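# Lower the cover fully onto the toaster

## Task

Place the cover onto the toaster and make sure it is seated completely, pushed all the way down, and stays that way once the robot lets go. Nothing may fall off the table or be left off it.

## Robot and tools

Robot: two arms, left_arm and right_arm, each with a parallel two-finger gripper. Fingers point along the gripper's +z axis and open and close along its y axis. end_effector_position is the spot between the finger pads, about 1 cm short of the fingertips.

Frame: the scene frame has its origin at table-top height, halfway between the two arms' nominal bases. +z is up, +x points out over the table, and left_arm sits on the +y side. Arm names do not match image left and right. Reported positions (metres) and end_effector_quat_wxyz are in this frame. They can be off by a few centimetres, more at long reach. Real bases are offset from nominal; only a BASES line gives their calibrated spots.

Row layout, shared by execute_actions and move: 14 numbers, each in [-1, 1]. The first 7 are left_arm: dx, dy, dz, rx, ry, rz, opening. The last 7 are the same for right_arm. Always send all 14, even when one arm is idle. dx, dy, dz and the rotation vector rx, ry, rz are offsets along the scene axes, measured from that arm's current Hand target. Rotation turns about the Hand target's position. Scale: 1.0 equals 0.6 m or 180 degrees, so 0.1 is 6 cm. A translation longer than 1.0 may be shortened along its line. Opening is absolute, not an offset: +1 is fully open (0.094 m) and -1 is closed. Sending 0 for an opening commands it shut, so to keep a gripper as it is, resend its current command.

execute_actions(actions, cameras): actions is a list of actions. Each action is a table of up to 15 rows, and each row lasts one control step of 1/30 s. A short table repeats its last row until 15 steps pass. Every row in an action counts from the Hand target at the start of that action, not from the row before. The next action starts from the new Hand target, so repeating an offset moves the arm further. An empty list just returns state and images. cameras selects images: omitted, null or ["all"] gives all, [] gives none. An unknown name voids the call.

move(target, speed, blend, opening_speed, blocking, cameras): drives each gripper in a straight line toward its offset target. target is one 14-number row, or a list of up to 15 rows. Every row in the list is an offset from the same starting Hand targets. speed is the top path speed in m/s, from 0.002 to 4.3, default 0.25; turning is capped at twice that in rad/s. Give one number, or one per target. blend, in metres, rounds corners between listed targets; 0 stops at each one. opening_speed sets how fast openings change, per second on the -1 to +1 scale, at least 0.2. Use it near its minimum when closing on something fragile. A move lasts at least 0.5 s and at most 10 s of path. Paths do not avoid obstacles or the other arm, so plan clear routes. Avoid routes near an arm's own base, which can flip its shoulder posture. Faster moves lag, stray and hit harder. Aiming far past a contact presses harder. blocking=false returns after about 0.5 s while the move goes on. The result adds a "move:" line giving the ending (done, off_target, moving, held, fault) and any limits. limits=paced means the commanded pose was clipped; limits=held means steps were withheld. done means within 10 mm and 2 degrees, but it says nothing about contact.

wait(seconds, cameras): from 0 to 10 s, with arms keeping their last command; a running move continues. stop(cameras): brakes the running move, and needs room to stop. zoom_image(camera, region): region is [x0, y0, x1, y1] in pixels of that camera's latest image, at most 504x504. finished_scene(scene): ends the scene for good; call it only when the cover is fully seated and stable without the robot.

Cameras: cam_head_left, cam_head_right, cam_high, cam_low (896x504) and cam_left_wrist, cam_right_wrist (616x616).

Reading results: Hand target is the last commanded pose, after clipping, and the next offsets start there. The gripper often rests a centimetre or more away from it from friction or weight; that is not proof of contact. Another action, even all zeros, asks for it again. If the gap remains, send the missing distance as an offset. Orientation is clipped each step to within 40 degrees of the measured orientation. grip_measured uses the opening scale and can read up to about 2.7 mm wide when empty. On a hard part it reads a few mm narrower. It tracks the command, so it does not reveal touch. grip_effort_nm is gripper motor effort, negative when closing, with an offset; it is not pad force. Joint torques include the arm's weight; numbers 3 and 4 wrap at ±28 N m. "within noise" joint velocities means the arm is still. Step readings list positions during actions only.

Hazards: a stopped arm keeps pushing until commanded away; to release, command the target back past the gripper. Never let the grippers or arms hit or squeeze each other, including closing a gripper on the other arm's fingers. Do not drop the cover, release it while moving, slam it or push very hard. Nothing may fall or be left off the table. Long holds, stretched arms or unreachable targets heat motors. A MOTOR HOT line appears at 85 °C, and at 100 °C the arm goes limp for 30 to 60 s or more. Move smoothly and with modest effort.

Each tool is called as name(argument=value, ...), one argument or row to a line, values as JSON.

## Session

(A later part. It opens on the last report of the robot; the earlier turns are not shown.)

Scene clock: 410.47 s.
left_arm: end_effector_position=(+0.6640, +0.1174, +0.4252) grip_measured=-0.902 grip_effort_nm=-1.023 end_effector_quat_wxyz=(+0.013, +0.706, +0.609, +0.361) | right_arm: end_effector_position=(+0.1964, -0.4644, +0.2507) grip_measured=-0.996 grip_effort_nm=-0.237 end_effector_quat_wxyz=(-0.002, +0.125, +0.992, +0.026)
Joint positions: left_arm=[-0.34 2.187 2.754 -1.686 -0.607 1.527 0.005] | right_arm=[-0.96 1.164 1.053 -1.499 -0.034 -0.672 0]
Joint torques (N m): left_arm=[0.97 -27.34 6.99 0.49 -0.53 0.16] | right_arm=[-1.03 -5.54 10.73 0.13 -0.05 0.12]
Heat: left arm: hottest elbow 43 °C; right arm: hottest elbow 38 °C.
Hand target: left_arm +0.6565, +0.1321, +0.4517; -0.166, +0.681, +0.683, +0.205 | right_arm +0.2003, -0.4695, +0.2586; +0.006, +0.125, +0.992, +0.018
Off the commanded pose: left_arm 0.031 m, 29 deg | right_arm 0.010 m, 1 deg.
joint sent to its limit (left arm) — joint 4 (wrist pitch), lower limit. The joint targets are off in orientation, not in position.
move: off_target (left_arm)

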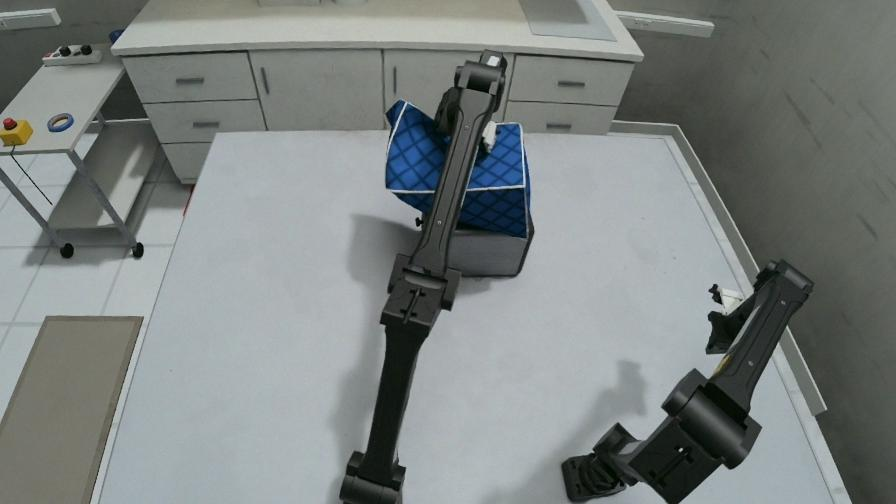

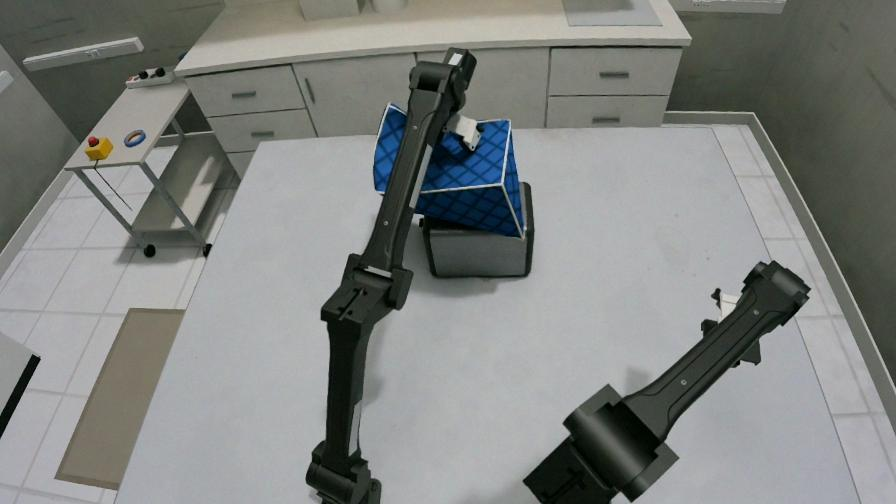

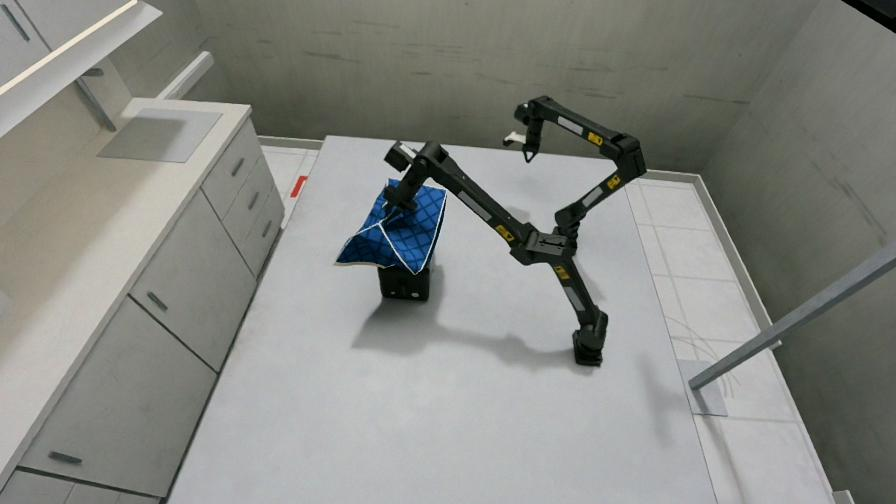

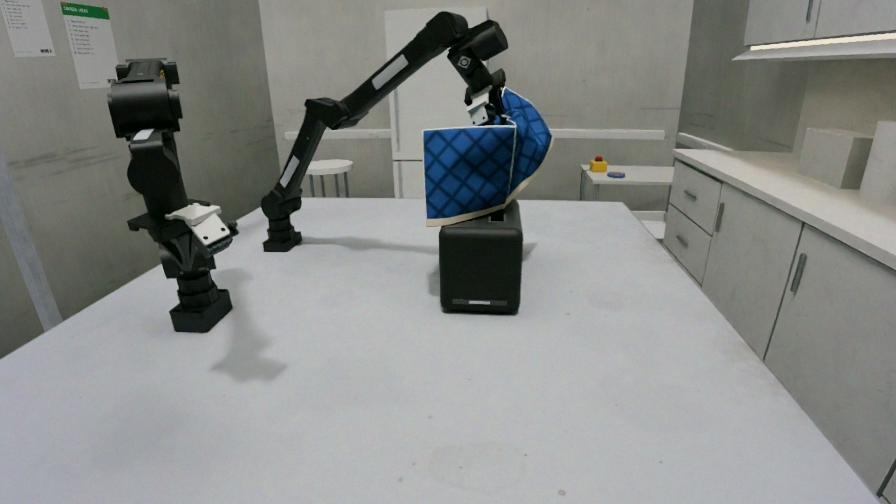

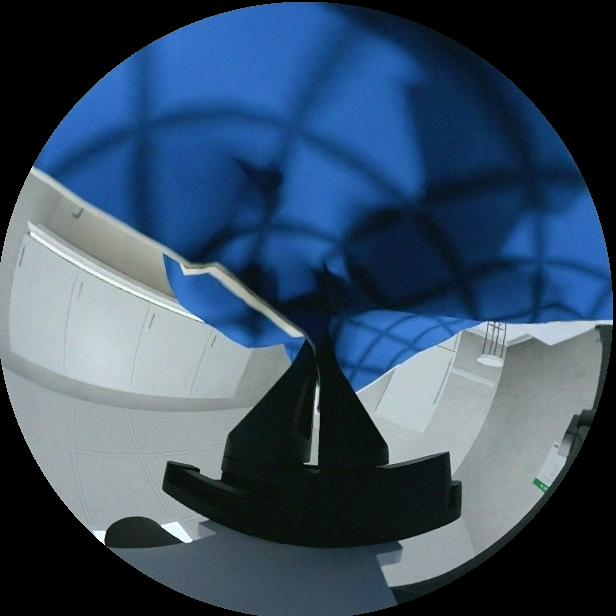

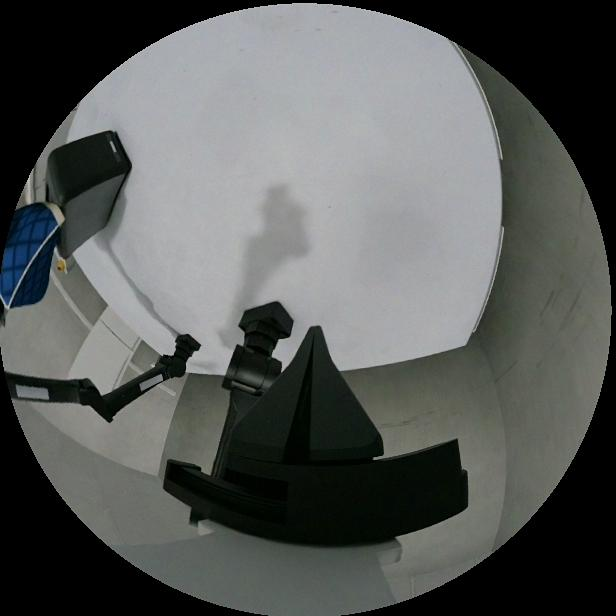

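move(
  target=[
    [0,0.03,0.0,-0.1,0,0,-1,0,0,0,0,0,0,-1],
    [0.0,0.03,-0.08,-0.25,0,0,-1,0,0,0,0,0,0,-1],
  ],
  speed=0.15,
)

zoom_image(
  camera="cam_high",
  region=[320, 120, 500, 320],
)

zoom_image(
  camera="cam_low",
  region=[360, 80, 580, 330],
)

Scene clock: 419.40 s.
left_arm: end_effector_position=(+0.6637, +0.1414, +0.3761) grip_measured=-0.902 grip_effort_nm=-1.028 end_effector_quat_wxyz=(+0.222, +0.675, +0.704, +0.007) | right_arm: end_effector_position=(+0.1964, -0.4644, +0.2507) grip_measured=-0.996 grip_effort_nm=-0.237 end_effector_quat_wxyz=(-0.002, +0.125, +0.992, +0.026)
Joint positions: left_arm=[-0.109 2.158 2.644 -1.686 0.258 1.376 0.005] | right_arm=[-0.96 1.164 1.053 -1.499 -0.034 -0.672 0]
Joint torques (N m): left_arm=[1.26 -27.46 7.31 0.31 0.45 -0.1] | right_arm=[-0.97 -5.48 10.77 0.08 -0.06 0.11]
Heat: left arm: hottest elbow 42 °C; right arm: hottest elbow 38 °C.
Hand target: left_arm +0.6565, +0.1501, +0.4034; +0.107, +0.693, +0.710, -0.072 | right_arm +0.2003, -0.4695, +0.2586; +0.006, +0.125, +0.992, +0.018
Off the commanded pose: left_arm 0.030 m, 16 deg | right_arm 0.010 m, 1 deg.
joint sent to its limit (left arm) — joint 4 (wrist pitch), lower limit. The joint targets are off in orientation, not in position.
move: off_target (left_arm)

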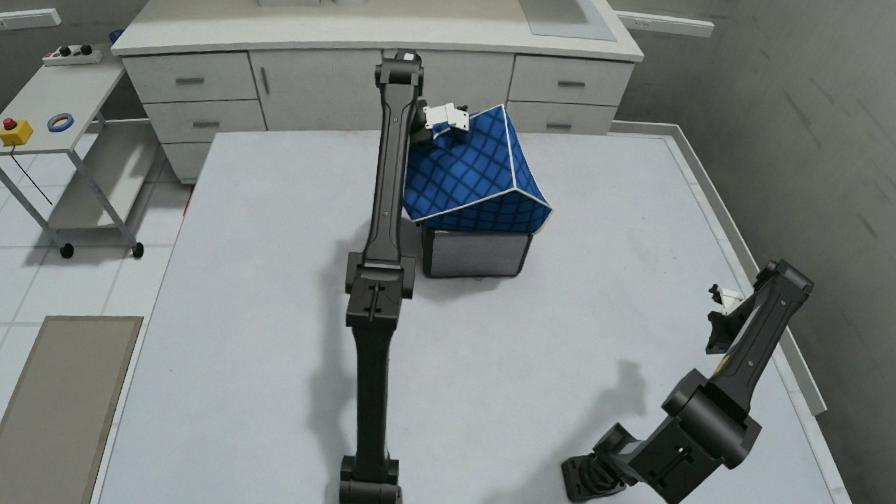

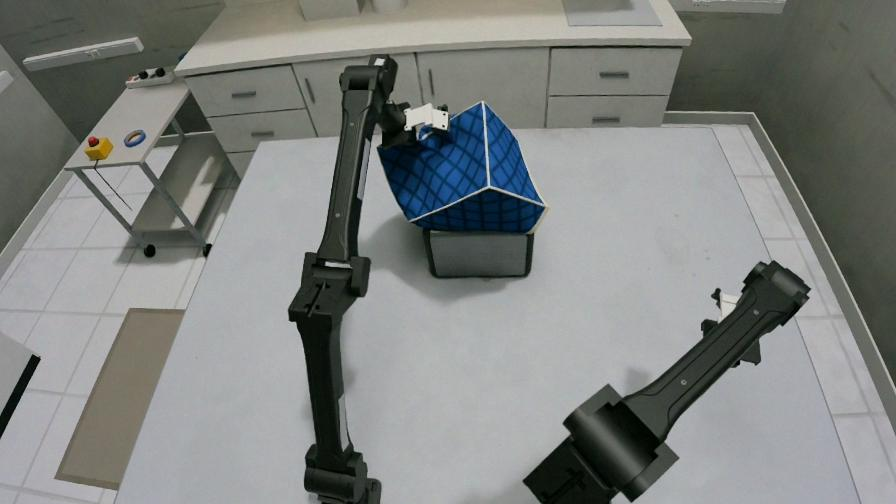

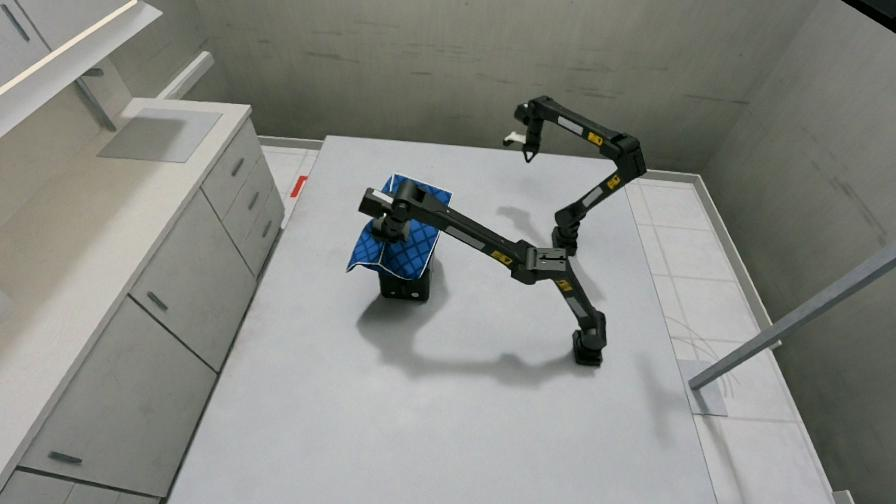

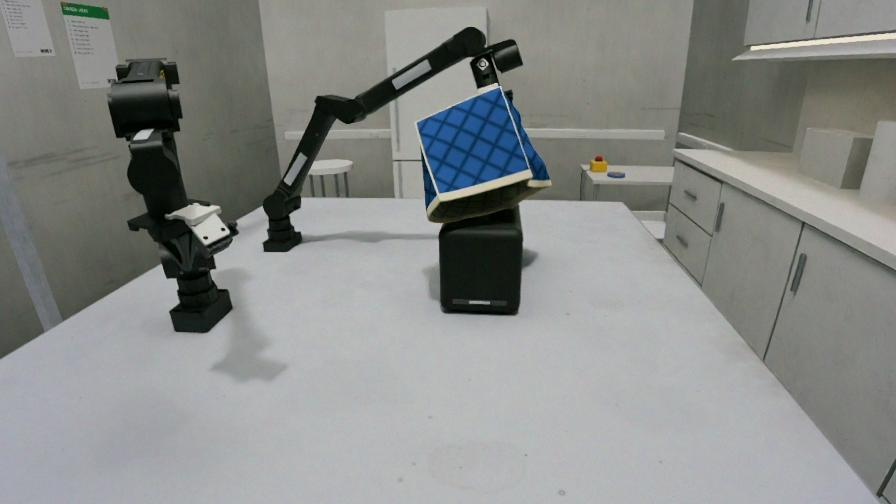

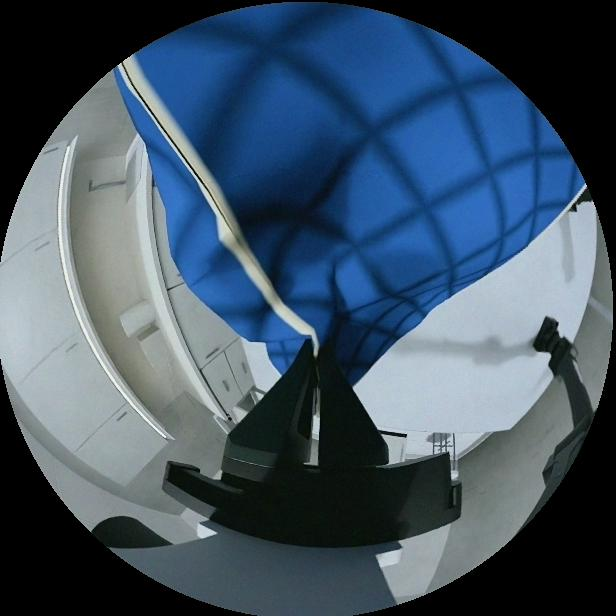

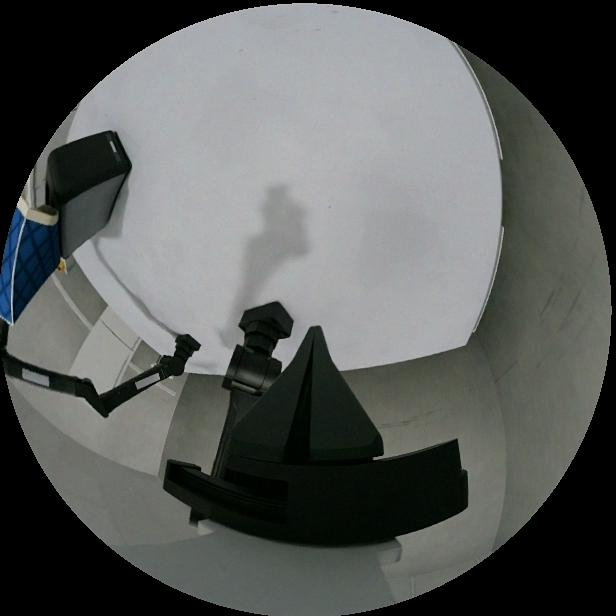

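Scaled by 2.520.

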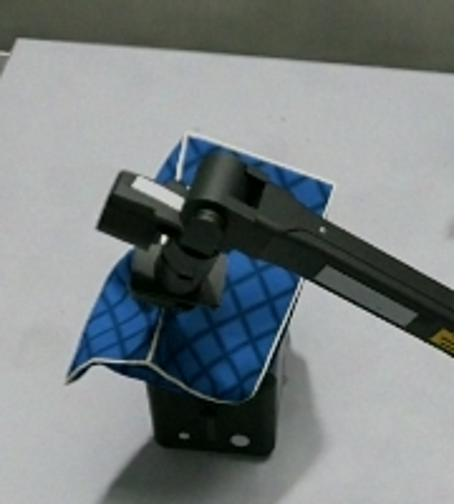

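Scaled by 2.016.

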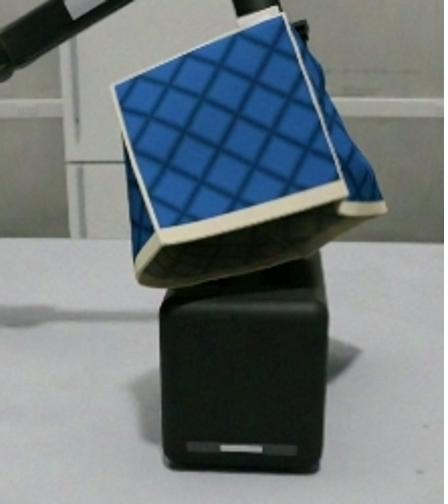

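move(
  target=[
    [0,0.0,0.09,0.18,0,0,-1,0,0,0,0,0,0,-1],
    [0.0,0.09,0.09,0.15,0,0,-1,0,0,0,0,0,0,-1],
  ],
  speed=0.15,
)

zoom_image(
  camera="cam_high",
  region=[320, 120, 500, 320],
)

move(
  target=[
    [0,0.0,-0.06,-0.1,0,0,-1,0,0,0,0,0,0,-1],
    [0.0,0.0,-0.1,-0.15,0,0,-1,0,0,0,0,0,0,-1],
  ],
  speed=0.15,
)

zoom_image(
  camera="cam_high",
  region=[320, 120, 500, 320],
)

zoom_image(
  camera="cam_low",
  region=[360, 80, 580, 330],
)

Scene clock: 429.63 s.
left_arm: end_effector_position=(+0.6665, +0.2032, +0.4185) grip_measured=-0.902 grip_effort_nm=-1.028 end_effector_quat_wxyz=(+0.093, +0.697, +0.670, +0.238) | right_arm: end_effector_position=(+0.1964, -0.4644, +0.2507) grip_measured=-0.996 grip_effort_nm=-0.242 end_effector_quat_wxyz=(-0.002, +0.125, +0.992, +0.026)
Joint positions: left_arm=[-0.145 2.132 2.703 -1.686 -0.253 1.529 0.005] | right_arm=[-0.96 1.164 1.053 -1.499 -0.034 -0.672 0]
Joint torques (N m): left_arm=[0.09 -26.7 8.75 0.51 -0.1 0.1] | right_arm=[-1.03 -5.48 10.77 0.08 -0.04 0.11]
Heat: left arm: hottest elbow 42 °C; right arm: hottest elbow 38 °C.
Hand target: left_arm +0.6565, +0.2041, +0.4574; -0.058, +0.698, +0.707, +0.095 | right_arm +0.2003, -0.4695, +0.2586; +0.006, +0.125, +0.992, +0.018
Off the commanded pose: left_arm 0.040 m, 24 deg | right_arm 0.010 m, 1 deg.
joint sent to its limit (left arm) — joint 4 (wrist pitch), lower limit. The joint targets are off in orientation, not in position.
move: off_target (left_arm)

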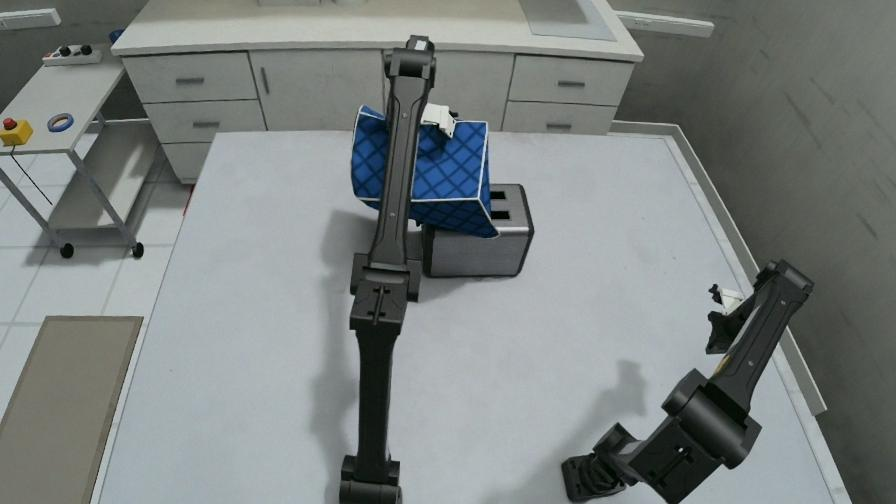

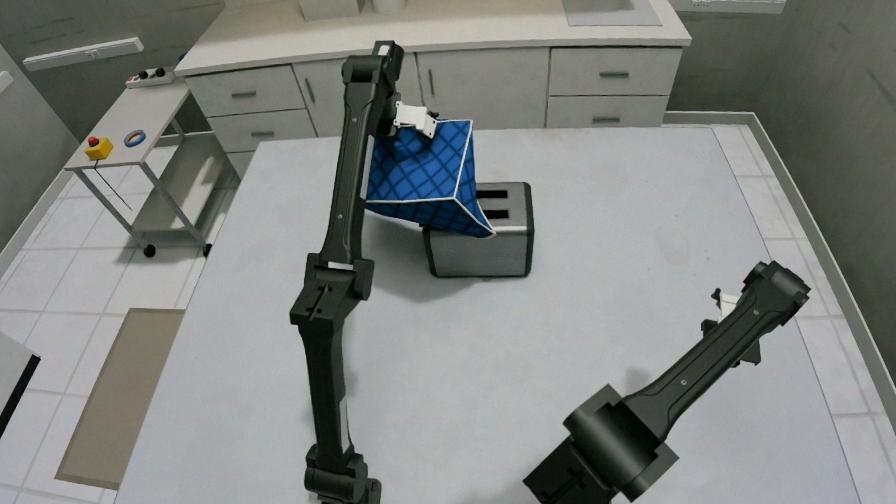

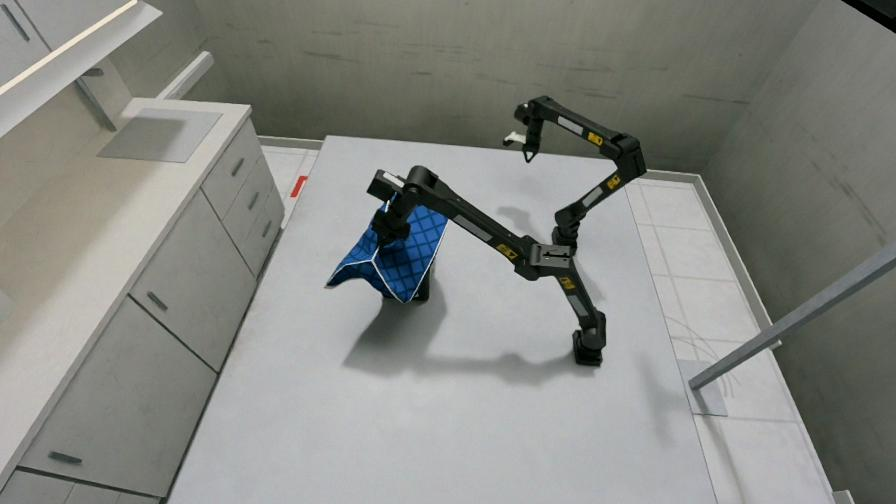

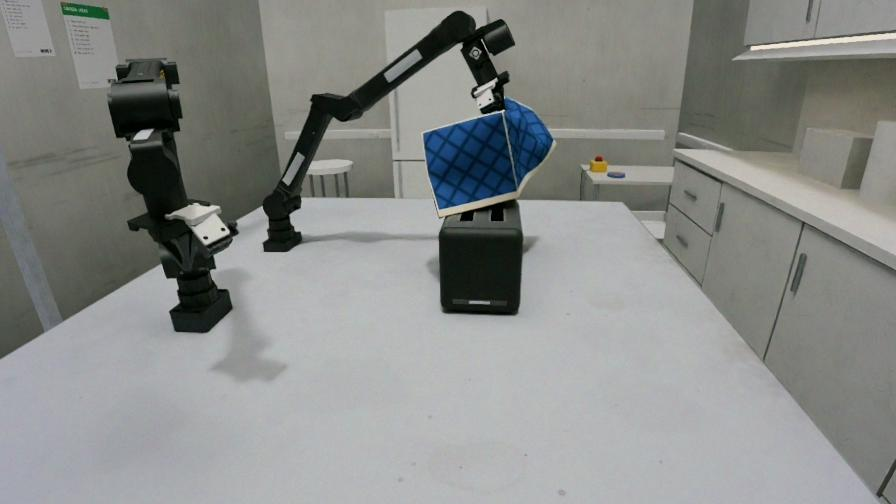

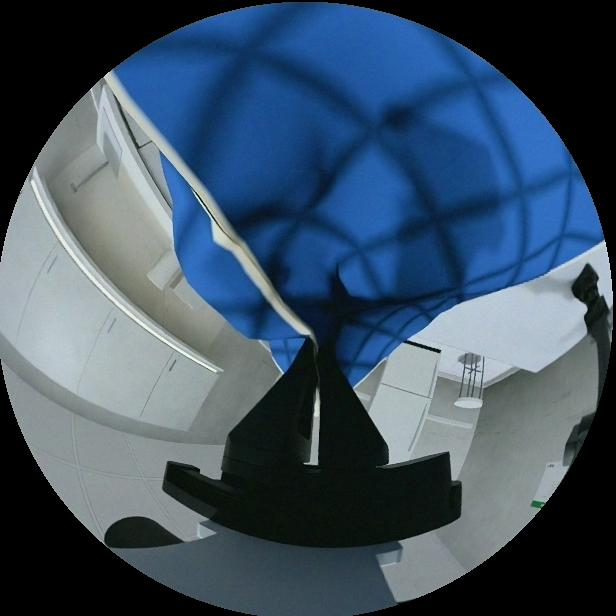

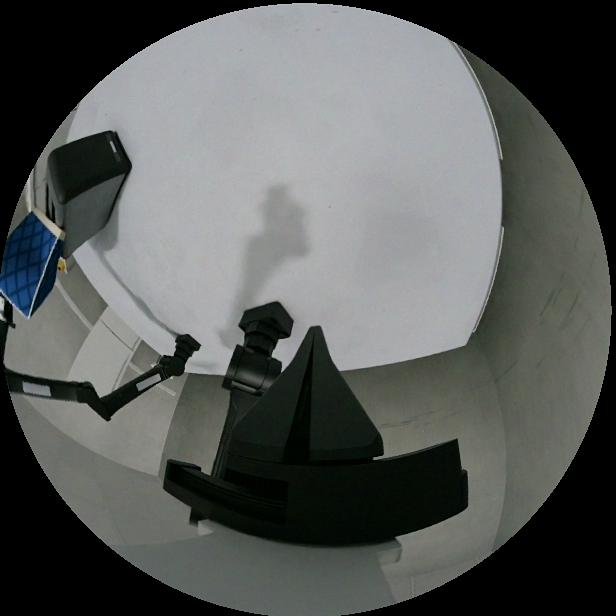

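Scaled by 2.520.

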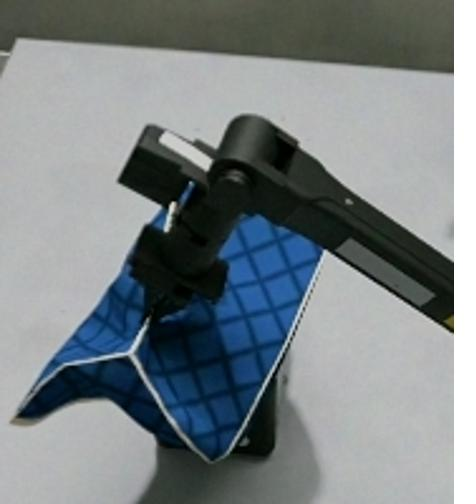

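Scene clock: 432.83 s.
left_arm: end_effector_position=(+0.6628, +0.1993, +0.3753) grip_measured=-0.902 grip_effort_nm=-1.023 end_effector_quat_wxyz=(+0.215, +0.675, +0.705, +0.018) | right_arm: end_effector_position=(+0.1964, -0.4644, +0.2507) grip_measured=-0.996 grip_effort_nm=-0.242 end_effector_quat_wxyz=(-0.002, +0.125, +0.992, +0.026)
Joint positions: left_arm=[-0.027 2.132 2.599 -1.686 0.262 1.458 0.005] | right_arm=[-0.96 1.164 1.053 -1.499 -0.034 -0.672 0]
Joint torques (N m): left_arm=[0.85 -26.23 7.24 0.29 0.5 -0.08] | right_arm=[-0.91 -5.6 10.74 0.1 -0.05 0.11]
Heat: left arm: hottest elbow 41 °C; right arm: hottest elbow 38 °C.
Hand target: left_arm +0.6565, +0.2042, +0.3977; +0.107, +0.693, +0.710, -0.072 | right_arm +0.2003, -0.4695, +0.2586; +0.006, +0.125, +0.992, +0.018
Off the commanded pose: left_arm 0.023 m, 16 deg | right_arm 0.010 m, 1 deg.
joint sent to its limit (left arm) — joint 4 (wrist pitch), lower limit. The joint targets are off in orientation, not in position.
move: off_target (left_arm)

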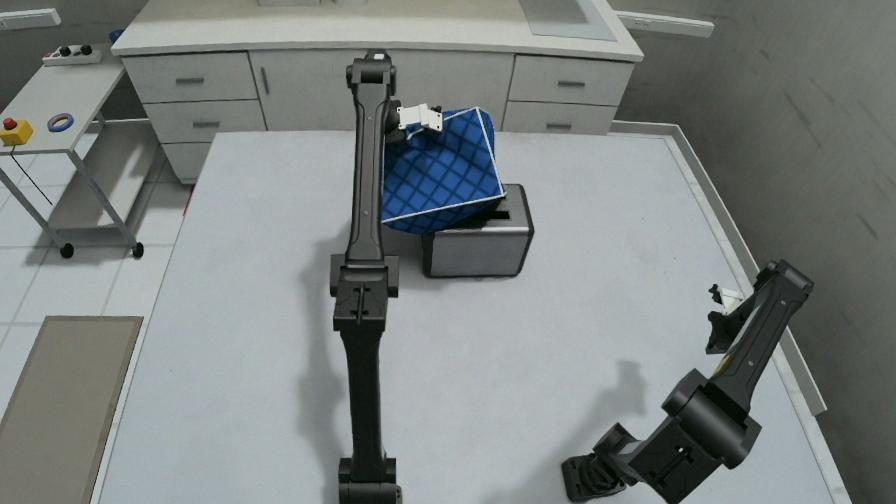

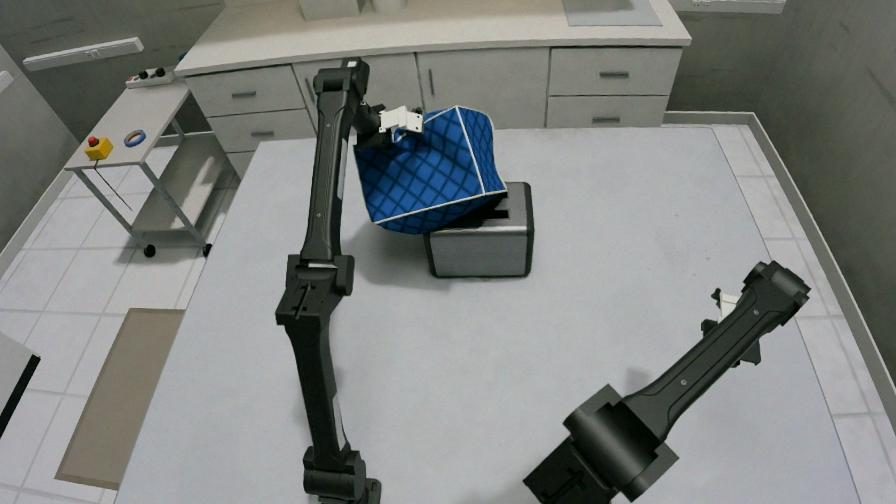

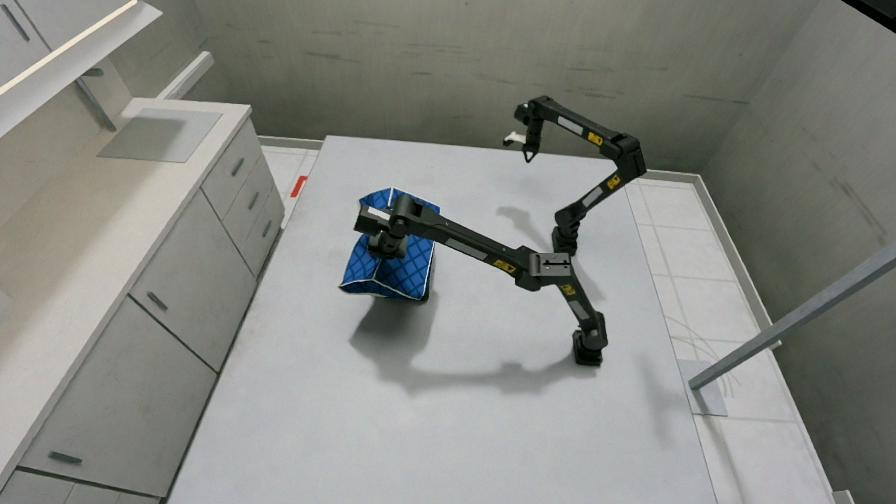

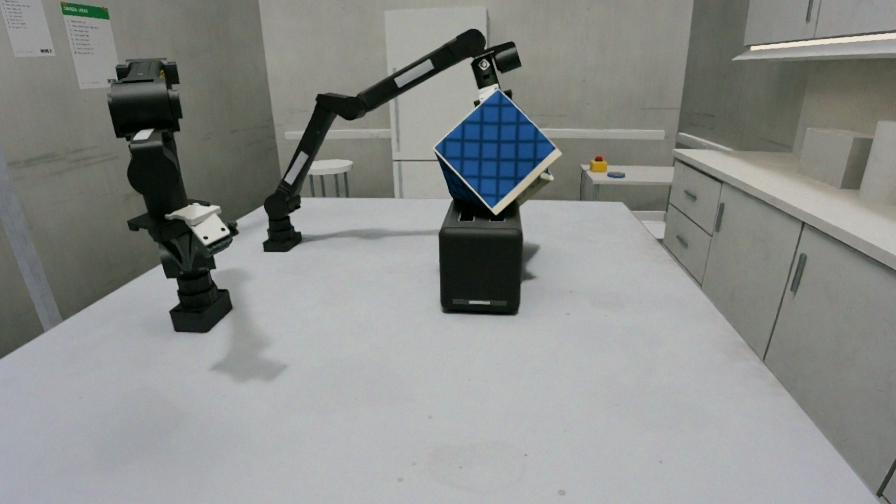

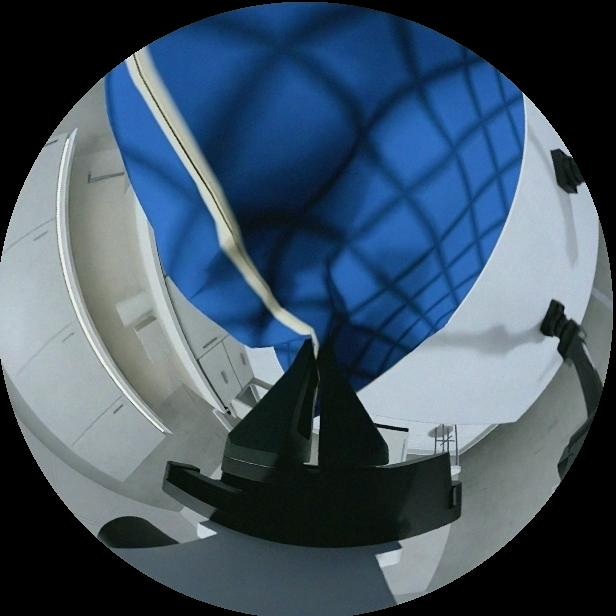

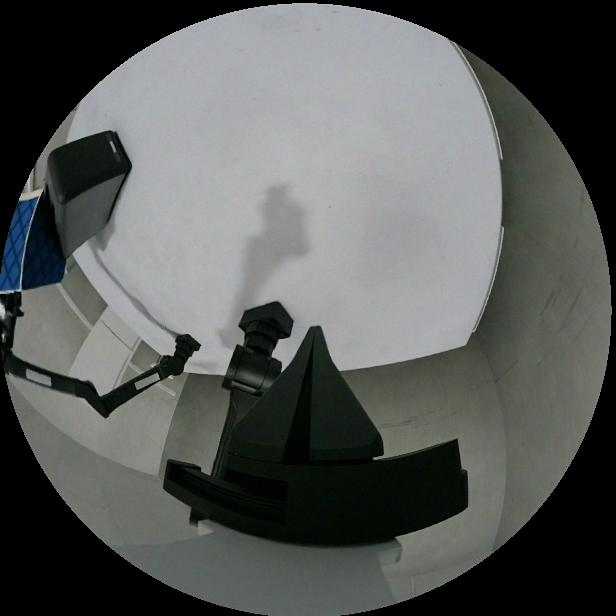

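Scaled by 2.520.

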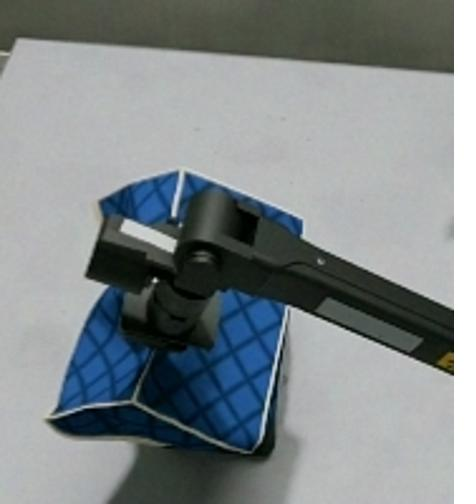

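Scaled by 2.016.

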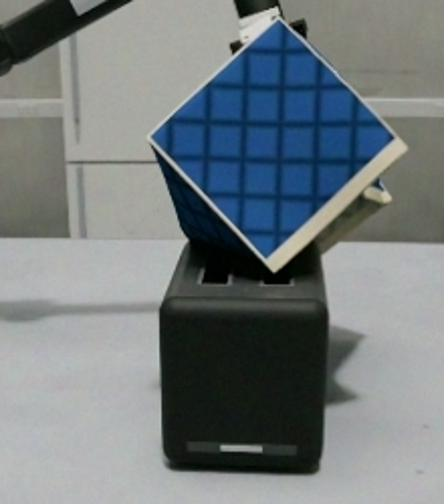

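move(
  target=[
    [0,0.0,0.12,0.05,0,0,-1,0,0,0,0,0,0,-1],
    [-0.37,-0.22,0.12,0.05,0,0,-1,0,0,0,0,0,0,-1],
  ],
  speed=0.2,
)

zoom_image(
  camera="cam_high",
  region=[350, 120, 560, 330],
)

zoom_image(
  camera="cam_low",
  region=[320, 60, 560, 330],
)

Scene clock: 443.30 s.
left_arm: end_effector_position=(+0.4441, +0.0736, +0.4529) grip_measured=-0.902 grip_effort_nm=-1.028 end_effector_quat_wxyz=(+0.162, +0.689, +0.706, +0.036) | right_arm: end_effector_position=(+0.1964, -0.4644, +0.2507) grip_measured=-0.996 grip_effort_nm=-0.237 end_effector_quat_wxyz=(-0.002, +0.125, +0.992, +0.026)
Joint positions: left_arm=[-0.348 1.585 2.028 -1.686 0.068 1.193 0.005] | right_arm=[-0.96 1.164 1.053 -1.499 -0.034 -0.672 0]
Joint torques (N m): left_arm=[-0.73 -17.44 7.45 0.32 0.31 -0.08] | right_arm=[-1.14 -5.66 10.77 0.1 -0.04 0.11]
Heat: left arm: hottest elbow 41 °C; right arm: hottest elbow 38 °C.
Hand target: left_arm +0.4345, +0.0721, +0.4697; +0.052, +0.699, +0.713, -0.016 | right_arm +0.2003, -0.4695, +0.2586; +0.006, +0.125, +0.992, +0.018
Off the commanded pose: left_arm 0.019 m, 14 deg | right_arm 0.010 m, 1 deg.
joint sent to its limit (left arm) — joint 4 (wrist pitch), lower limit. The joint targets are off in orientation, not in position.
move: off_target (left_arm)

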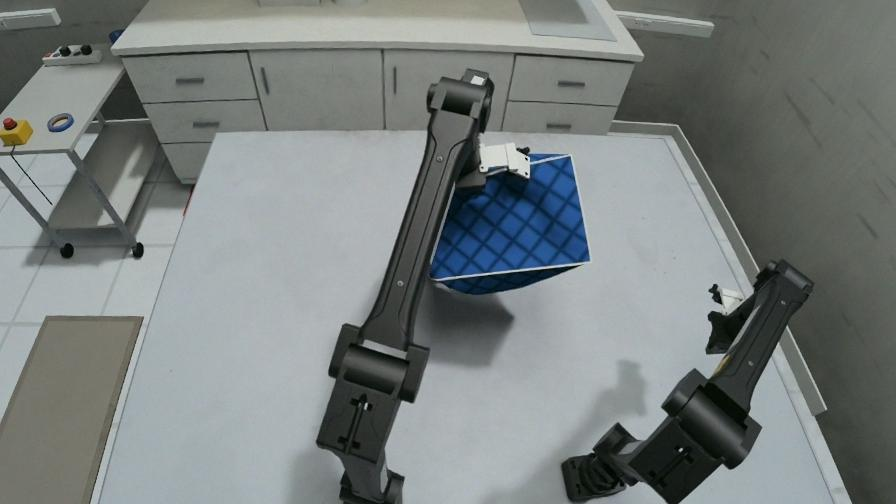

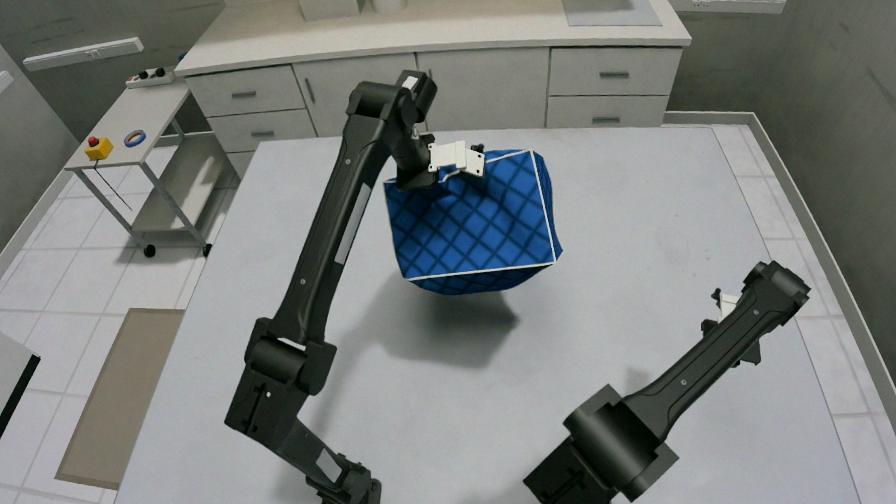

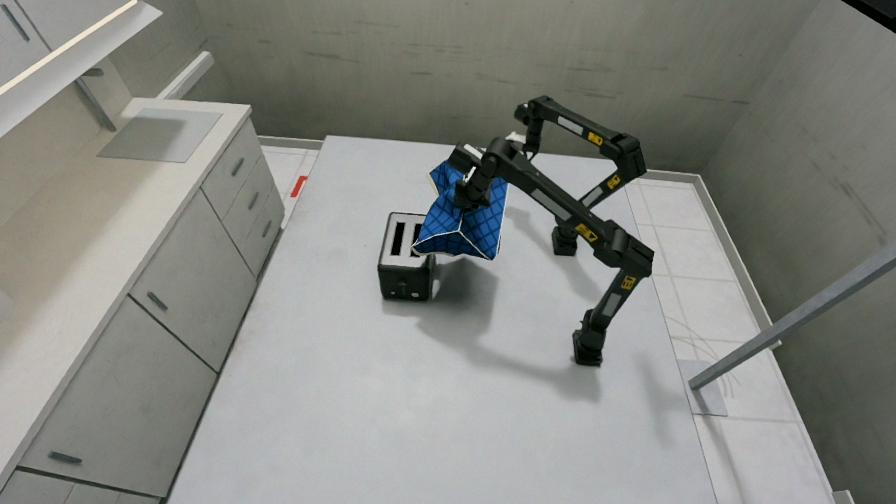

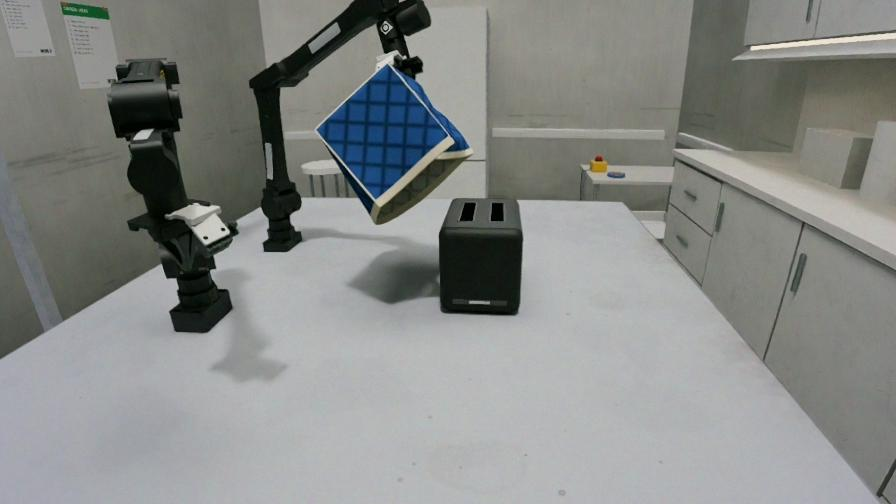

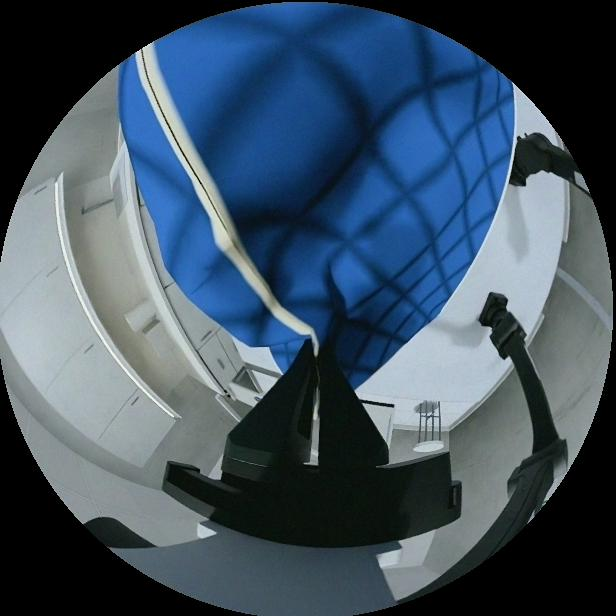

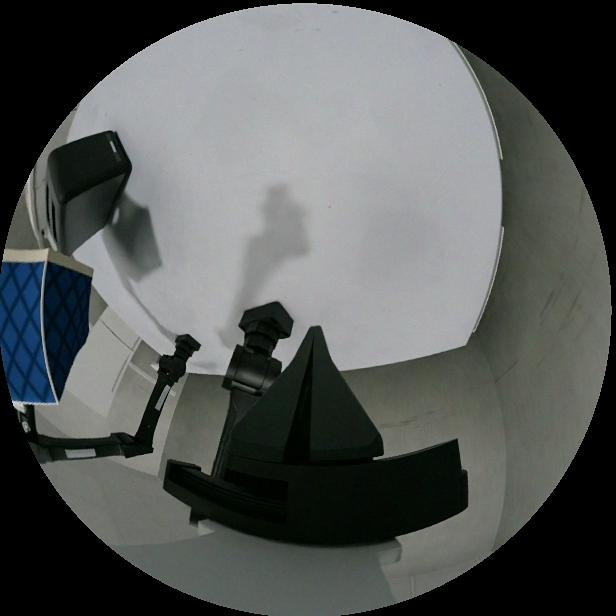

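Scaled by 2.400.

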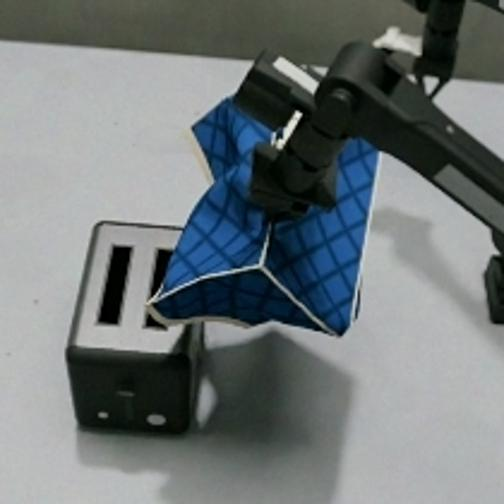

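Scaled by 1.867.

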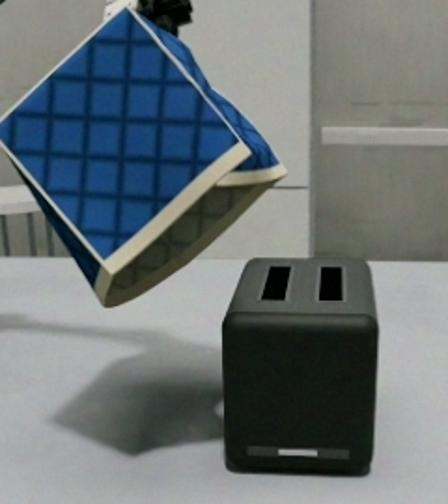

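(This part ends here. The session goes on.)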